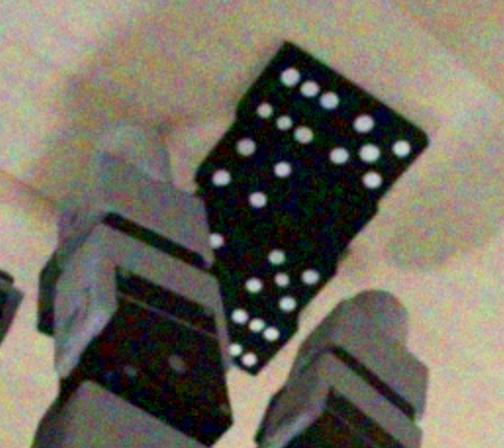

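Request:
execute_actions(
  actions=[
    [[0,0,0,0,0,0,0.754,0,0.576,0.696,0.754,0,0.576,0.696,0.754,0,0.576,0.696,0.714,0.678,0.226,0.168,0.4,-0.6,-0.002,-0.002,-0.008,0,0,0,0.754,0.22,0.576,0.696,0.754,-0.22,0.576,0.696,0.98,0,0.98,0.98,0.714,0.678,0.226,0.168,0.4,-0.6],[0,0,0,0,0,0,0.754,0,0.576,0.696,0.754,0,0.576,0.696,0.754,0,0.576,0.696,0.714,0.678,0.226,0.168,0.4,-0.6,-0.0035,-0.004,-0.015,0,0,0,0.754,0.22,0.576,0.696,0.754,-0.22,0.576,0.696,0.98,0,0.98,0.98,0.714,0.678,0.226,0.168,0.4,-0.6],[0,0,0,0,0,0,0.754,0,0.576,0.696,0.754,0,0.576,0.696,0.754,0,0.576,0.696,0.714,0.678,0.226,0.168,0.4,-0.6,-0.0035,-0.004,-0.0222,0,0,0,0.754,0.22,0.576,0.696,0.754,-0.22,0.576,0.696,0.98,0,0.98,0.98,0.714,0.678,0.226,0.168,0.4,-0.6]],
  ],
  cameras=["cam_right_wrist"],
)

Request:
zoom_image(
  camera="cam_right_wrist",
  region=[220, 70, 400, 230],
)

Scene clock: 237.13 s.
left_arm: end_effector_position=(+0.3825, +0.3207, +0.3097) hand_goal=(+0.754, +0.000, +0.576, +0.696, +0.754, +0.000, +0.576, +0.696, +0.754, +0.000, +0.576, +0.696, +0.714, +0.678, +0.226, +0.168) hand_measured=(+0.756, +0.000, +0.576, +0.696, +0.756, +0.000, +0.576, +0.696, +0.756, +0.000, +0.576, +0.696, +0.716, +0.678, +0.224, +0.168) hand_current_ma=(+9, +2, +3, +0, +8, +2, +3, +0, +8, +2, +3, +0, +9, -3, -15, -2) hand_state=(goal, goal, goal, goal, goal, goal, goal, goal, goal, goal, goal, goal, goal, goal, goal, goal) hand_current_limit=0.40 hand_speed=-0.60 end_effector_quat_wxyz=(+0.315, +0.429, +0.840, +0.110) | right_arm: end_effector_position=(+0.3620, +0.2380, +0.1352) hand_goal=(+0.754, +0.220, +0.576, +0.696, +0.754, -0.220, +0.576, +0.696, +0.980, +0.000, +0.980, +0.980, +0.714, +0.678, +0.226, +0.168) hand_measured=(+0.754, +0.214, +0.578, +0.700, +0.754, -0.216, +0.578, +0.696, +0.974, +0.000, +0.976, +0.978, +0.714, +0.678, +0.222, +0.168) hand_current_ma=(+0, -1, +0, +0, +0, +1, +0, +0, -2, +0, -1, +0, +0, +0, -1, +0) hand_state=(goal, goal, goal, goal, goal, goal, goal, goal, goal, goal, goal, goal, goal, goal, goal, goal) hand_current_limit=0.40 hand_speed=-0.60 end_effector_quat_wxyz=(-0.001, +0.695, +0.719, -0.010)
Joint positions: left_arm=[0.861 1.178 1.118 -1.096 0.557 0.115] | right_arm=[0.752 1.4 1.049 -1.24 0 0.719]
Joint torques (N m): left_arm=[-1.2 -7.06 9.32 0.69 0.78 0.39] | right_arm=[-0.56 -10.23 7.71 0.46 0.16 -0.02]
Heat: left arm: hottest elbow 36 °C; right arm: hottest elbow 35 °C.
Hand target: left_arm +0.3829, +0.3214, +0.3107; +0.314, +0.434, +0.837, +0.110 | right_arm +0.3640, +0.2390, +0.1395; +0.000, +0.691, +0.722, +0.000
Off the commanded pose: left_arm 0.001 m, 1 deg | right_arm 0.005 m, 1 deg.
camera_calibration:
cam_right_wrist: T_world_to_cam=[[0.652349, -0.757472, 0.0260329, -0.0272631], [-0.536788, -0.437497, 0.721426, 0.159851], [-0.53507, -0.484595, -0.692002, 0.531984], [0, 0, 0, 1]] pos_world=[0.38824, 0.30708, 0.253523]
Images, in order (width x height): cam_right_wrist 672x504.

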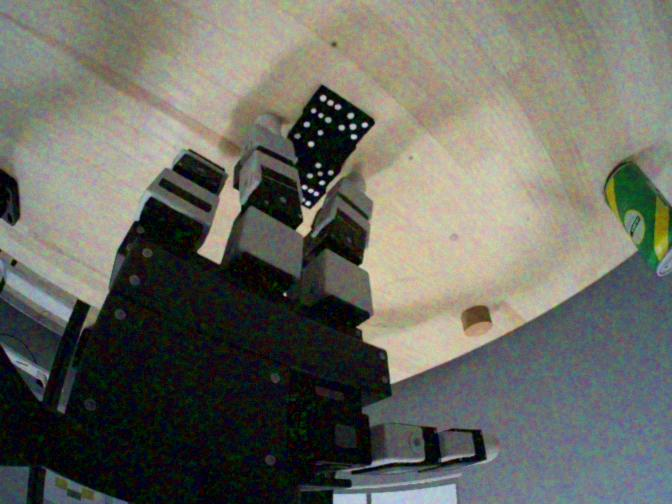

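Scaled by 2.800 from the camera's 672x504 image, which has a finer 960x720 frame.

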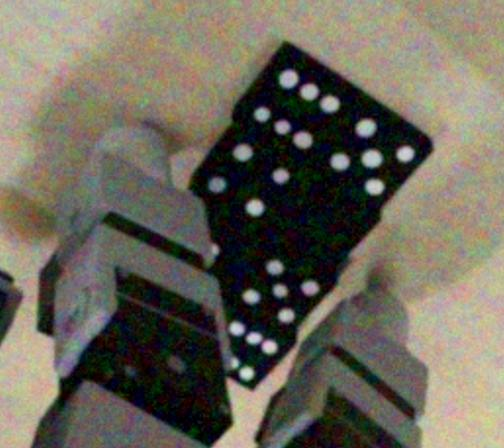

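Request:
execute_actions(
  actions=[
    [[0,0,0,0,0,0,0.754,0,0.576,0.696,0.754,0,0.576,0.696,0.754,0,0.576,0.696,0.714,0.678,0.226,0.168,0.4,-0.6,0,-0.0008,0,0,0,0,0.754,0.04,0.576,0.696,0.754,-0.04,0.576,0.696,0.98,0,0.98,0.98,0.714,0.678,0.226,0.168,0.4,-0.9]],
    [[0,0,0,0,0,0,0.754,0,0.576,0.696,0.754,0,0.576,0.696,0.754,0,0.576,0.696,0.714,0.678,0.226,0.168,0.4,-0.6,0,0,0,0,0,0,0.754,0.04,0.576,0.696,0.754,-0.04,0.576,0.696,0.98,0,0.98,0.98,0.714,0.678,0.226,0.168,0.4,-0.9]],
  ],
  cameras=["cam_right_wrist"],
)

Request:
zoom_image(
  camera="cam_right_wrist",
  region=[220, 70, 400, 230],
)

Scene clock: 239.43 s.
left_arm: end_effector_position=(+0.3825, +0.3207, +0.3097) hand_goal=(+0.754, +0.000, +0.576, +0.696, +0.754, +0.000, +0.576, +0.696, +0.754, +0.000, +0.576, +0.696, +0.714, +0.678, +0.226, +0.168) hand_measured=(+0.756, +0.000, +0.576, +0.696, +0.756, +0.000, +0.576, +0.696, +0.756, +0.000, +0.576, +0.696, +0.716, +0.678, +0.224, +0.168) hand_current_ma=(+9, +2, +3, +0, +8, +2, +3, +0, +8, +2, +3, +0, +9, -3, -15, -2) hand_state=(goal, goal, goal, goal, goal, goal, goal, goal, goal, goal, goal, goal, goal, goal, goal, goal) hand_current_limit=0.40 hand_speed=-0.60 end_effector_quat_wxyz=(+0.315, +0.429, +0.840, +0.110) | right_arm: end_effector_position=(+0.3620, +0.2380, +0.1352) hand_goal=(+0.754, +0.040, +0.576, +0.696, +0.754, -0.040, +0.576, +0.696, +0.980, +0.000, +0.980, +0.980, +0.714, +0.678, +0.226, +0.168) hand_measured=(+0.754, +0.104, +0.578, +0.700, +0.754, -0.104, +0.578, +0.696, +0.974, +0.000, +0.976, +0.978, +0.714, +0.678, +0.222, +0.168) hand_current_ma=(+0, +67, +0, +0, +0, -66, +0, +0, -2, +0, -1, +0, +0, +0, -1, +0) hand_state=(goal, blocked, goal, goal, goal, blocked, goal, goal, goal, goal, goal, goal, goal, goal, goal, goal) hand_current_limit=0.40 hand_speed=-0.90 end_effector_quat_wxyz=(-0.001, +0.695, +0.719, -0.010)
Joint positions: left_arm=[0.861 1.178 1.118 -1.096 0.557 0.115] | right_arm=[0.752 1.4 1.049 -1.24 0 0.719]
Joint torques (N m): left_arm=[-0.32 -8.41 9.22 0.92 0.72 0.38] | right_arm=[-0.73 -10.29 7.58 0.35 0.13 -0.02]
Heat: left arm: hottest elbow 37 °C; right arm: hottest elbow 35 °C.
Hand target: left_arm +0.3829, +0.3214, +0.3107; +0.314, +0.434, +0.837, +0.110 | right_arm +0.3640, +0.2385, +0.1395; +0.000, +0.691, +0.722, +0.000
Off the commanded pose: left_arm 0.001 m, 1 deg | right_arm 0.005 m, 1 deg.
camera_calibration:
cam_right_wrist: T_world_to_cam=[[0.652349, -0.757472, 0.0260329, -0.0272631], [-0.536788, -0.437497, 0.721426, 0.159851], [-0.53507, -0.484595, -0.692002, 0.531984], [0, 0, 0, 1]] pos_world=[0.38824, 0.30708, 0.253523]
Images, in order (width x height): cam_right_wrist 672x504.

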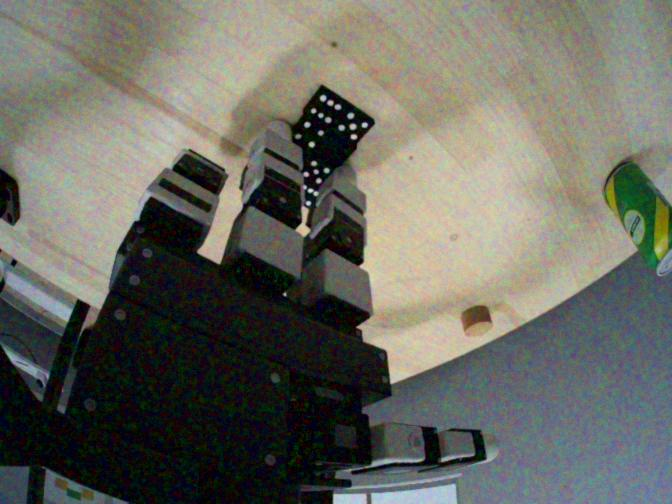

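Scaled by 2.800 from the camera's 672x504 image, which has a finer 960x720 frame.

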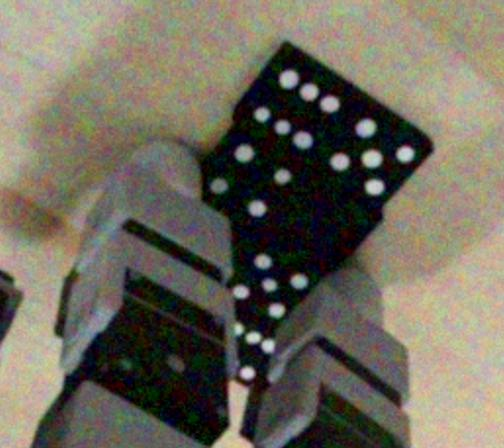

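Request:
execute_actions(
  actions=[
    [[0,0,0,0,0,0,0.754,0,0.576,0.696,0.754,0,0.576,0.696,0.754,0,0.576,0.696,0.714,0.678,0.226,0.168,0.4,-0.6,0,0,0,0,0,0,0.754,0.22,0.576,0.696,0.754,-0.22,0.576,0.696,0.98,0,0.98,0.98,0.714,0.678,0.226,0.168,0.4,-0.6]],
    [[0,0,0,0,0,0,0.754,0,0.576,0.696,0.754,0,0.576,0.696,0.754,0,0.576,0.696,0.714,0.678,0.226,0.168,0.4,-0.6,0,0,0.015,0,0,0,0.754,0.22,0.576,0.696,0.754,-0.22,0.576,0.696,0.98,0,0.98,0.98,0.714,0.678,0.226,0.168,0.4,-0.6]],
    [[0,0,0,0,0,0,0.754,0,0.576,0.696,0.754,0,0.576,0.696,0.754,0,0.576,0.696,0.714,0.678,0.226,0.168,0.4,-0.6,-0.015,-0.001,0,0,0,0,0.754,0.22,0.576,0.696,0.754,-0.22,0.576,0.696,0.98,0,0.98,0.98,0.714,0.678,0.226,0.168,0.4,-0.6],[0,0,0,0,0,0,0.754,0,0.576,0.696,0.754,0,0.576,0.696,0.754,0,0.576,0.696,0.714,0.678,0.226,0.168,0.4,-0.6,-0.04,-0.002,0,0,0,0,0.754,0.22,0.576,0.696,0.754,-0.22,0.576,0.696,0.98,0,0.98,0.98,0.714,0.678,0.226,0.168,0.4,-0.6],[0,0,0,0,0,0,0.754,0,0.576,0.696,0.754,0,0.576,0.696,0.754,0,0.576,0.696,0.714,0.678,0.226,0.168,0.4,-0.6,-0.063,-0.003,0,0,0,0,0.754,0.22,0.576,0.696,0.754,-0.22,0.576,0.696,0.98,0,0.98,0.98,0.714,0.678,0.226,0.168,0.4,-0.6]],
  ],
  cameras=["cam_right_wrist"],
)

Request:
zoom_image(
  camera="cam_right_wrist",
  region=[220, 50, 400, 210],
)

Scene clock: 242.40 s.
left_arm: end_effector_position=(+0.3825, +0.3207, +0.3097) hand_goal=(+0.754, +0.000, +0.576, +0.696, +0.754, +0.000, +0.576, +0.696, +0.754, +0.000, +0.576, +0.696, +0.714, +0.678, +0.226, +0.168) hand_measured=(+0.756, +0.000, +0.576, +0.696, +0.756, +0.000, +0.576, +0.696, +0.756, +0.000, +0.576, +0.696, +0.716, +0.678, +0.224, +0.168) hand_current_ma=(+9, +2, +3, +0, +8, +2, +3, +0, +8, +2, +3, +0, +9, -3, -15, -2) hand_state=(goal, goal, goal, goal, goal, goal, goal, goal, goal, goal, goal, goal, goal, goal, goal, goal) hand_current_limit=0.40 hand_speed=-0.60 end_effector_quat_wxyz=(+0.315, +0.429, +0.840, +0.110) | right_arm: end_effector_position=(+0.3307, +0.2401, +0.1467) hand_goal=(+0.754, +0.220, +0.576, +0.696, +0.754, -0.220, +0.576, +0.696, +0.980, +0.000, +0.980, +0.980, +0.714, +0.678, +0.226, +0.168) hand_measured=(+0.752, +0.214, +0.578, +0.700, +0.752, -0.216, +0.578, +0.696, +0.974, +0.000, +0.976, +0.978, +0.714, +0.678, +0.222, +0.168) hand_current_ma=(+0, -1, +0, +0, +0, +1, +0, +0, -2, +0, -1, +0, +0, +0, -1, +0) hand_state=(goal, goal, goal, goal, goal, goal, goal, goal, goal, goal, goal, goal, goal, goal, goal, goal) hand_current_limit=0.40 hand_speed=-0.60 end_effector_quat_wxyz=(+0.000, +0.688, +0.726, +0.002)
Joint positions: left_arm=[0.861 1.178 1.118 -1.096 0.557 0.115] | right_arm=[0.813 1.316 0.996 -1.247 -0.001 0.759]
Joint torques (N m): left_arm=[-0.56 -6.95 9.06 0.7 0.66 0.29] | right_arm=[0.15 -8.88 7.65 -0.32 0.16 0.29]
Heat: left arm: hottest elbow 37 °C; right arm: hottest elbow 35 °C.
Hand target: left_arm +0.3829, +0.3214, +0.3107; +0.314, +0.434, +0.837, +0.110 | right_arm +0.3263, +0.2367, +0.1485; +0.000, +0.692, +0.722, +0.000
Off the commanded pose: left_arm 0.001 m, 1 deg | right_arm 0.006 m, 1 deg.
camera_calibration:
cam_right_wrist: T_world_to_cam=[[0.667963, -0.743803, 0.0241582, -0.0137716], [-0.539723, -0.461831, 0.703855, 0.145141], [-0.512372, -0.483187, -0.709933, 0.519065], [0, 0, 0, 1]] pos_world=[0.353489, 0.307593, 0.266676]
Images, in order (width x height): cam_right_wrist 672x504.

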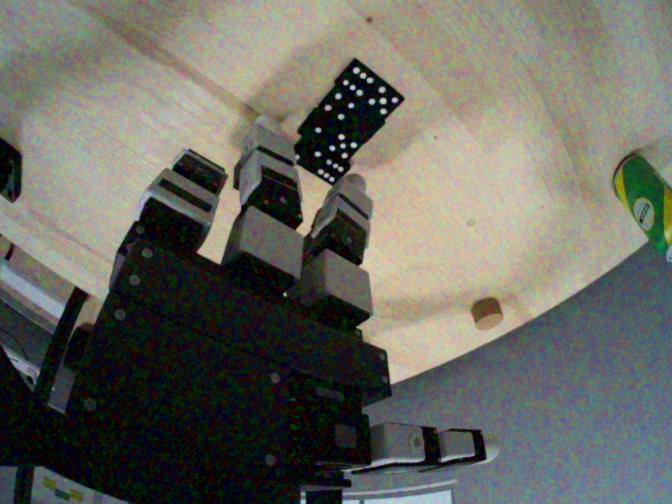

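Scaled by 2.800 from the camera's 672x504 image, which has a finer 960x720 frame.

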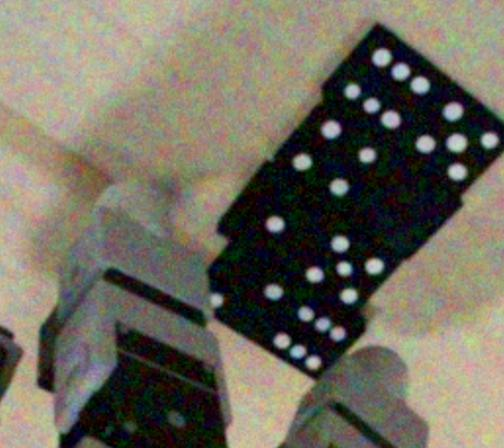

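Request:
execute_actions(
  actions=[
    [[0,0,0,0,0,0,0.754,0,0.576,0.696,0.754,0,0.576,0.696,0.754,0,0.576,0.696,0.714,0.678,0.226,0.168,0.4,-0.6,-0.008,-0.004,-0.005,0,0,0,0.754,0.22,0.576,0.696,0.754,-0.22,0.576,0.696,0.98,0,0.98,0.98,0.714,0.678,0.226,0.168,0.4,-0.6],[0,0,0,0,0,0,0.754,0,0.576,0.696,0.754,0,0.576,0.696,0.754,0,0.576,0.696,0.714,0.678,0.226,0.168,0.4,-0.6,-0.0163,-0.008,-0.0167,0,0,0,0.754,0.22,0.576,0.696,0.754,-0.22,0.576,0.696,0.98,0,0.98,0.98,0.714,0.678,0.226,0.168,0.4,-0.6]],
  ],
)

Scene clock: 245.70 s.
left_arm: end_effector_position=(+0.3825, +0.3207, +0.3097) hand_goal=(+0.754, +0.000, +0.576, +0.696, +0.754, +0.000, +0.576, +0.696, +0.754, +0.000, +0.576, +0.696, +0.714, +0.678, +0.226, +0.168) hand_measured=(+0.756, +0.000, +0.576, +0.696, +0.756, +0.000, +0.576, +0.696, +0.756, +0.000, +0.576, +0.696, +0.716, +0.678, +0.224, +0.168) hand_current_ma=(+9, +2, +3, +0, +8, +2, +3, +0, +8, +2, +3, +0, +9, -3, -15, -2) hand_state=(goal, goal, goal, goal, goal, goal, goal, goal, goal, goal, goal, goal, goal, goal, goal, goal) hand_current_limit=0.40 hand_speed=-0.60 end_effector_quat_wxyz=(+0.315, +0.429, +0.840, +0.110) | right_arm: end_effector_position=(+0.3171, +0.2297, +0.1332) hand_goal=(+0.754, +0.220, +0.576, +0.696, +0.754, -0.220, +0.576, +0.696, +0.980, +0.000, +0.980, +0.980, +0.714, +0.678, +0.226, +0.168) hand_measured=(+0.752, +0.214, +0.578, +0.700, +0.752, -0.216, +0.578, +0.696, +0.974, +0.000, +0.976, +0.978, +0.714, +0.678, +0.222, +0.168) hand_current_ma=(+0, -1, +0, +0, +0, +1, +0, +0, -2, +0, -1, +0, +0, +0, -1, +0) hand_state=(goal, goal, goal, goal, goal, goal, goal, goal, goal, goal, goal, goal, goal, goal, goal, goal) hand_current_limit=0.40 hand_speed=-0.60 end_effector_quat_wxyz=(+0.000, +0.689, +0.725, -0.012)
Joint positions: left_arm=[0.861 1.178 1.118 -1.096 0.557 0.115] | right_arm=[0.822 1.302 0.949 -1.243 -0.001 0.77]
Joint torques (N m): left_arm=[-0.73 -8.12 9.24 0.87 0.72 0.33] | right_arm=[0.38 -8.76 7.73 0.35 0.15 0.25]
Heat: left arm: hottest elbow 37 °C; right arm: hottest elbow 35 °C.
Hand target: left_arm +0.3829, +0.3214, +0.3107; +0.314, +0.434, +0.837, +0.110 | right_arm +0.3164, +0.2318, +0.1384; +0.000, +0.692, +0.722, +0.000
Off the commanded pose: left_arm 0.001 m, 1 deg | right_arm 0.006 m, 2 deg.

Request:
execute_actions(
  actions=[
    [[0,0,0,0,0,0,0.754,0,0.576,0.696,0.754,0,0.576,0.696,0.754,0,0.576,0.696,0.714,0.678,0.226,0.168,0.4,-0.6,0.006,0.006,0.0015,0,0,0,0.754,0.22,0.576,0.696,0.754,-0.22,0.576,0.696,0.98,0,0.98,0.98,0.714,0.678,0.226,0.168,0.4,-0.6],[0,0,0,0,0,0,0.754,0,0.576,0.696,0.754,0,0.576,0.696,0.754,0,0.576,0.696,0.714,0.678,0.226,0.168,0.4,-0.6,0.012,0.0133,0.002,0,0,0,0.754,0.22,0.576,0.696,0.754,-0.22,0.576,0.696,0.98,0,0.98,0.98,0.714,0.678,0.226,0.168,0.4,-0.6]],
  ],
)

Scene clock: 247.27 s.
left_arm: end_effector_position=(+0.3825, +0.3207, +0.3097) hand_goal=(+0.754, +0.000, +0.576, +0.696, +0.754, +0.000, +0.576, +0.696, +0.754, +0.000, +0.576, +0.696, +0.714, +0.678, +0.226, +0.168) hand_measured=(+0.756, +0.000, +0.576, +0.696, +0.756, +0.000, +0.576, +0.696, +0.756, +0.000, +0.576, +0.696, +0.716, +0.678, +0.224, +0.168) hand_current_ma=(+9, +2, +3, +0, +8, +2, +3, +0, +8, +2, +3, +0, +9, -3, -15, -2) hand_state=(goal, goal, goal, goal, goal, goal, goal, goal, goal, goal, goal, goal, goal, goal, goal, goal) hand_current_limit=0.40 hand_speed=-0.60 end_effector_quat_wxyz=(+0.315, +0.429, +0.840, +0.110) | right_arm: end_effector_position=(+0.3170, +0.2297, +0.1323) hand_goal=(+0.754, +0.220, +0.576, +0.696, +0.754, -0.220, +0.576, +0.696, +0.980, +0.000, +0.980, +0.980, +0.714, +0.678, +0.226, +0.168) hand_measured=(+0.752, +0.214, +0.578, +0.700, +0.752, -0.216, +0.578, +0.696, +0.974, +0.000, +0.976, +0.978, +0.714, +0.678, +0.222, +0.168) hand_current_ma=(+0, -1, +0, +0, +0, +1, +0, +0, -2, +0, -1, +0, +0, +0, -1, +0) hand_state=(goal, goal, goal, goal, goal, goal, goal, goal, goal, goal, goal, goal, goal, goal, goal, goal) hand_current_limit=0.40 hand_speed=-0.60 end_effector_quat_wxyz=(+0.000, +0.689, +0.725, -0.014)
Joint positions: left_arm=[0.861 1.178 1.118 -1.096 0.557 0.115] | right_arm=[0.822 1.304 0.949 -1.243 -0.001 0.771]
Joint torques (N m): left_arm=[-1.61 -8.12 9.06 0.69 0.68 0.38] | right_arm=[0.32 -6.53 10.04 0.35 0.16 0.26]
Heat: left arm: hottest elbow 37 °C; right arm: hottest elbow 35 °C.
Hand target: left_arm +0.3829, +0.3214, +0.3107; +0.314, +0.434, +0.837, +0.110 | right_arm +0.3236, +0.2398, +0.1397; +0.000, +0.692, +0.722, +0.000
Off the commanded pose: left_arm 0.001 m, 1 deg | right_arm 0.014 m, 2 deg.

Request:
execute_actions(
  actions=[
    [[0,0,0,0,0,0,0.754,0,0.576,0.696,0.754,0,0.576,0.696,0.754,0,0.576,0.696,0.714,0.678,0.226,0.168,0.4,-0.6,0.005,0.005,0.003,0,0,0,0.754,0.22,0.576,0.696,0.754,-0.22,0.576,0.696,0.98,0,0.98,0.98,0.714,0.678,0.226,0.168,0.4,-0.6],[0,0,0,0,0,0,0.754,0,0.576,0.696,0.754,0,0.576,0.696,0.754,0,0.576,0.696,0.714,0.678,0.226,0.168,0.4,-0.6,0.009,0.009,0.006,0,0,0,0.754,0.22,0.576,0.696,0.754,-0.22,0.576,0.696,0.98,0,0.98,0.98,0.714,0.678,0.226,0.168,0.4,-0.6]],
  ],
)

Scene clock: 248.43 s.
left_arm: end_effector_position=(+0.3825, +0.3207, +0.3097) hand_goal=(+0.754, +0.000, +0.576, +0.696, +0.754, +0.000, +0.576, +0.696, +0.754, +0.000, +0.576, +0.696, +0.714, +0.678, +0.226, +0.168) hand_measured=(+0.756, +0.000, +0.576, +0.696, +0.756, +0.000, +0.576, +0.696, +0.756, +0.000, +0.576, +0.696, +0.716, +0.678, +0.224, +0.168) hand_current_ma=(+9, +2, +3, +0, +8, +2, +3, +0, +8, +2, +3, +0, +9, -3, -15, -2) hand_state=(goal, goal, goal, goal, goal, goal, goal, goal, goal, goal, goal, goal, goal, goal, goal, goal) hand_current_limit=0.40 hand_speed=-0.60 end_effector_quat_wxyz=(+0.315, +0.429, +0.840, +0.110) | right_arm: end_effector_position=(+0.3173, +0.2301, +0.1299) hand_goal=(+0.754, +0.220, +0.576, +0.696, +0.754, -0.220, +0.576, +0.696, +0.980, +0.000, +0.980, +0.980, +0.714, +0.678, +0.226, +0.168) hand_measured=(+0.752, +0.214, +0.578, +0.700, +0.756, -0.216, +0.578, +0.696, +0.974, +0.000, +0.976, +0.978, +0.714, +0.678, +0.222, +0.168) hand_current_ma=(+0, -1, +0, +0, +0, +0, +0, +0, -2, +0, -1, +0, +0, +0, -1, +0) hand_state=(goal, goal, goal, goal, goal, goal, goal, goal, goal, goal, goal, goal, goal, goal, goal, goal) hand_current_limit=0.40 hand_speed=-0.60 end_effector_quat_wxyz=(+0.000, +0.689, +0.725, -0.017)
Joint positions: left_arm=[0.861 1.178 1.118 -1.096 0.557 0.115] | right_arm=[0.822 1.312 0.951 -1.243 -0.001 0.771]
Joint torques (N m): left_arm=[-1.32 -7.94 9.11 0.98 0.69 0.33] | right_arm=[0.5 -6.18 12.01 0.03 0.15 0.26]
Heat: left arm: hottest elbow 37 °C; right arm: hottest elbow 35 °C.
Hand target: left_arm +0.3829, +0.3214, +0.3107; +0.314, +0.434, +0.837, +0.110 | right_arm +0.3290, +0.2452, +0.1433; +0.000, +0.692, +0.722, +0.000
Off the commanded pose: left_arm 0.001 m, 1 deg | right_arm 0.023 m, 2 deg.


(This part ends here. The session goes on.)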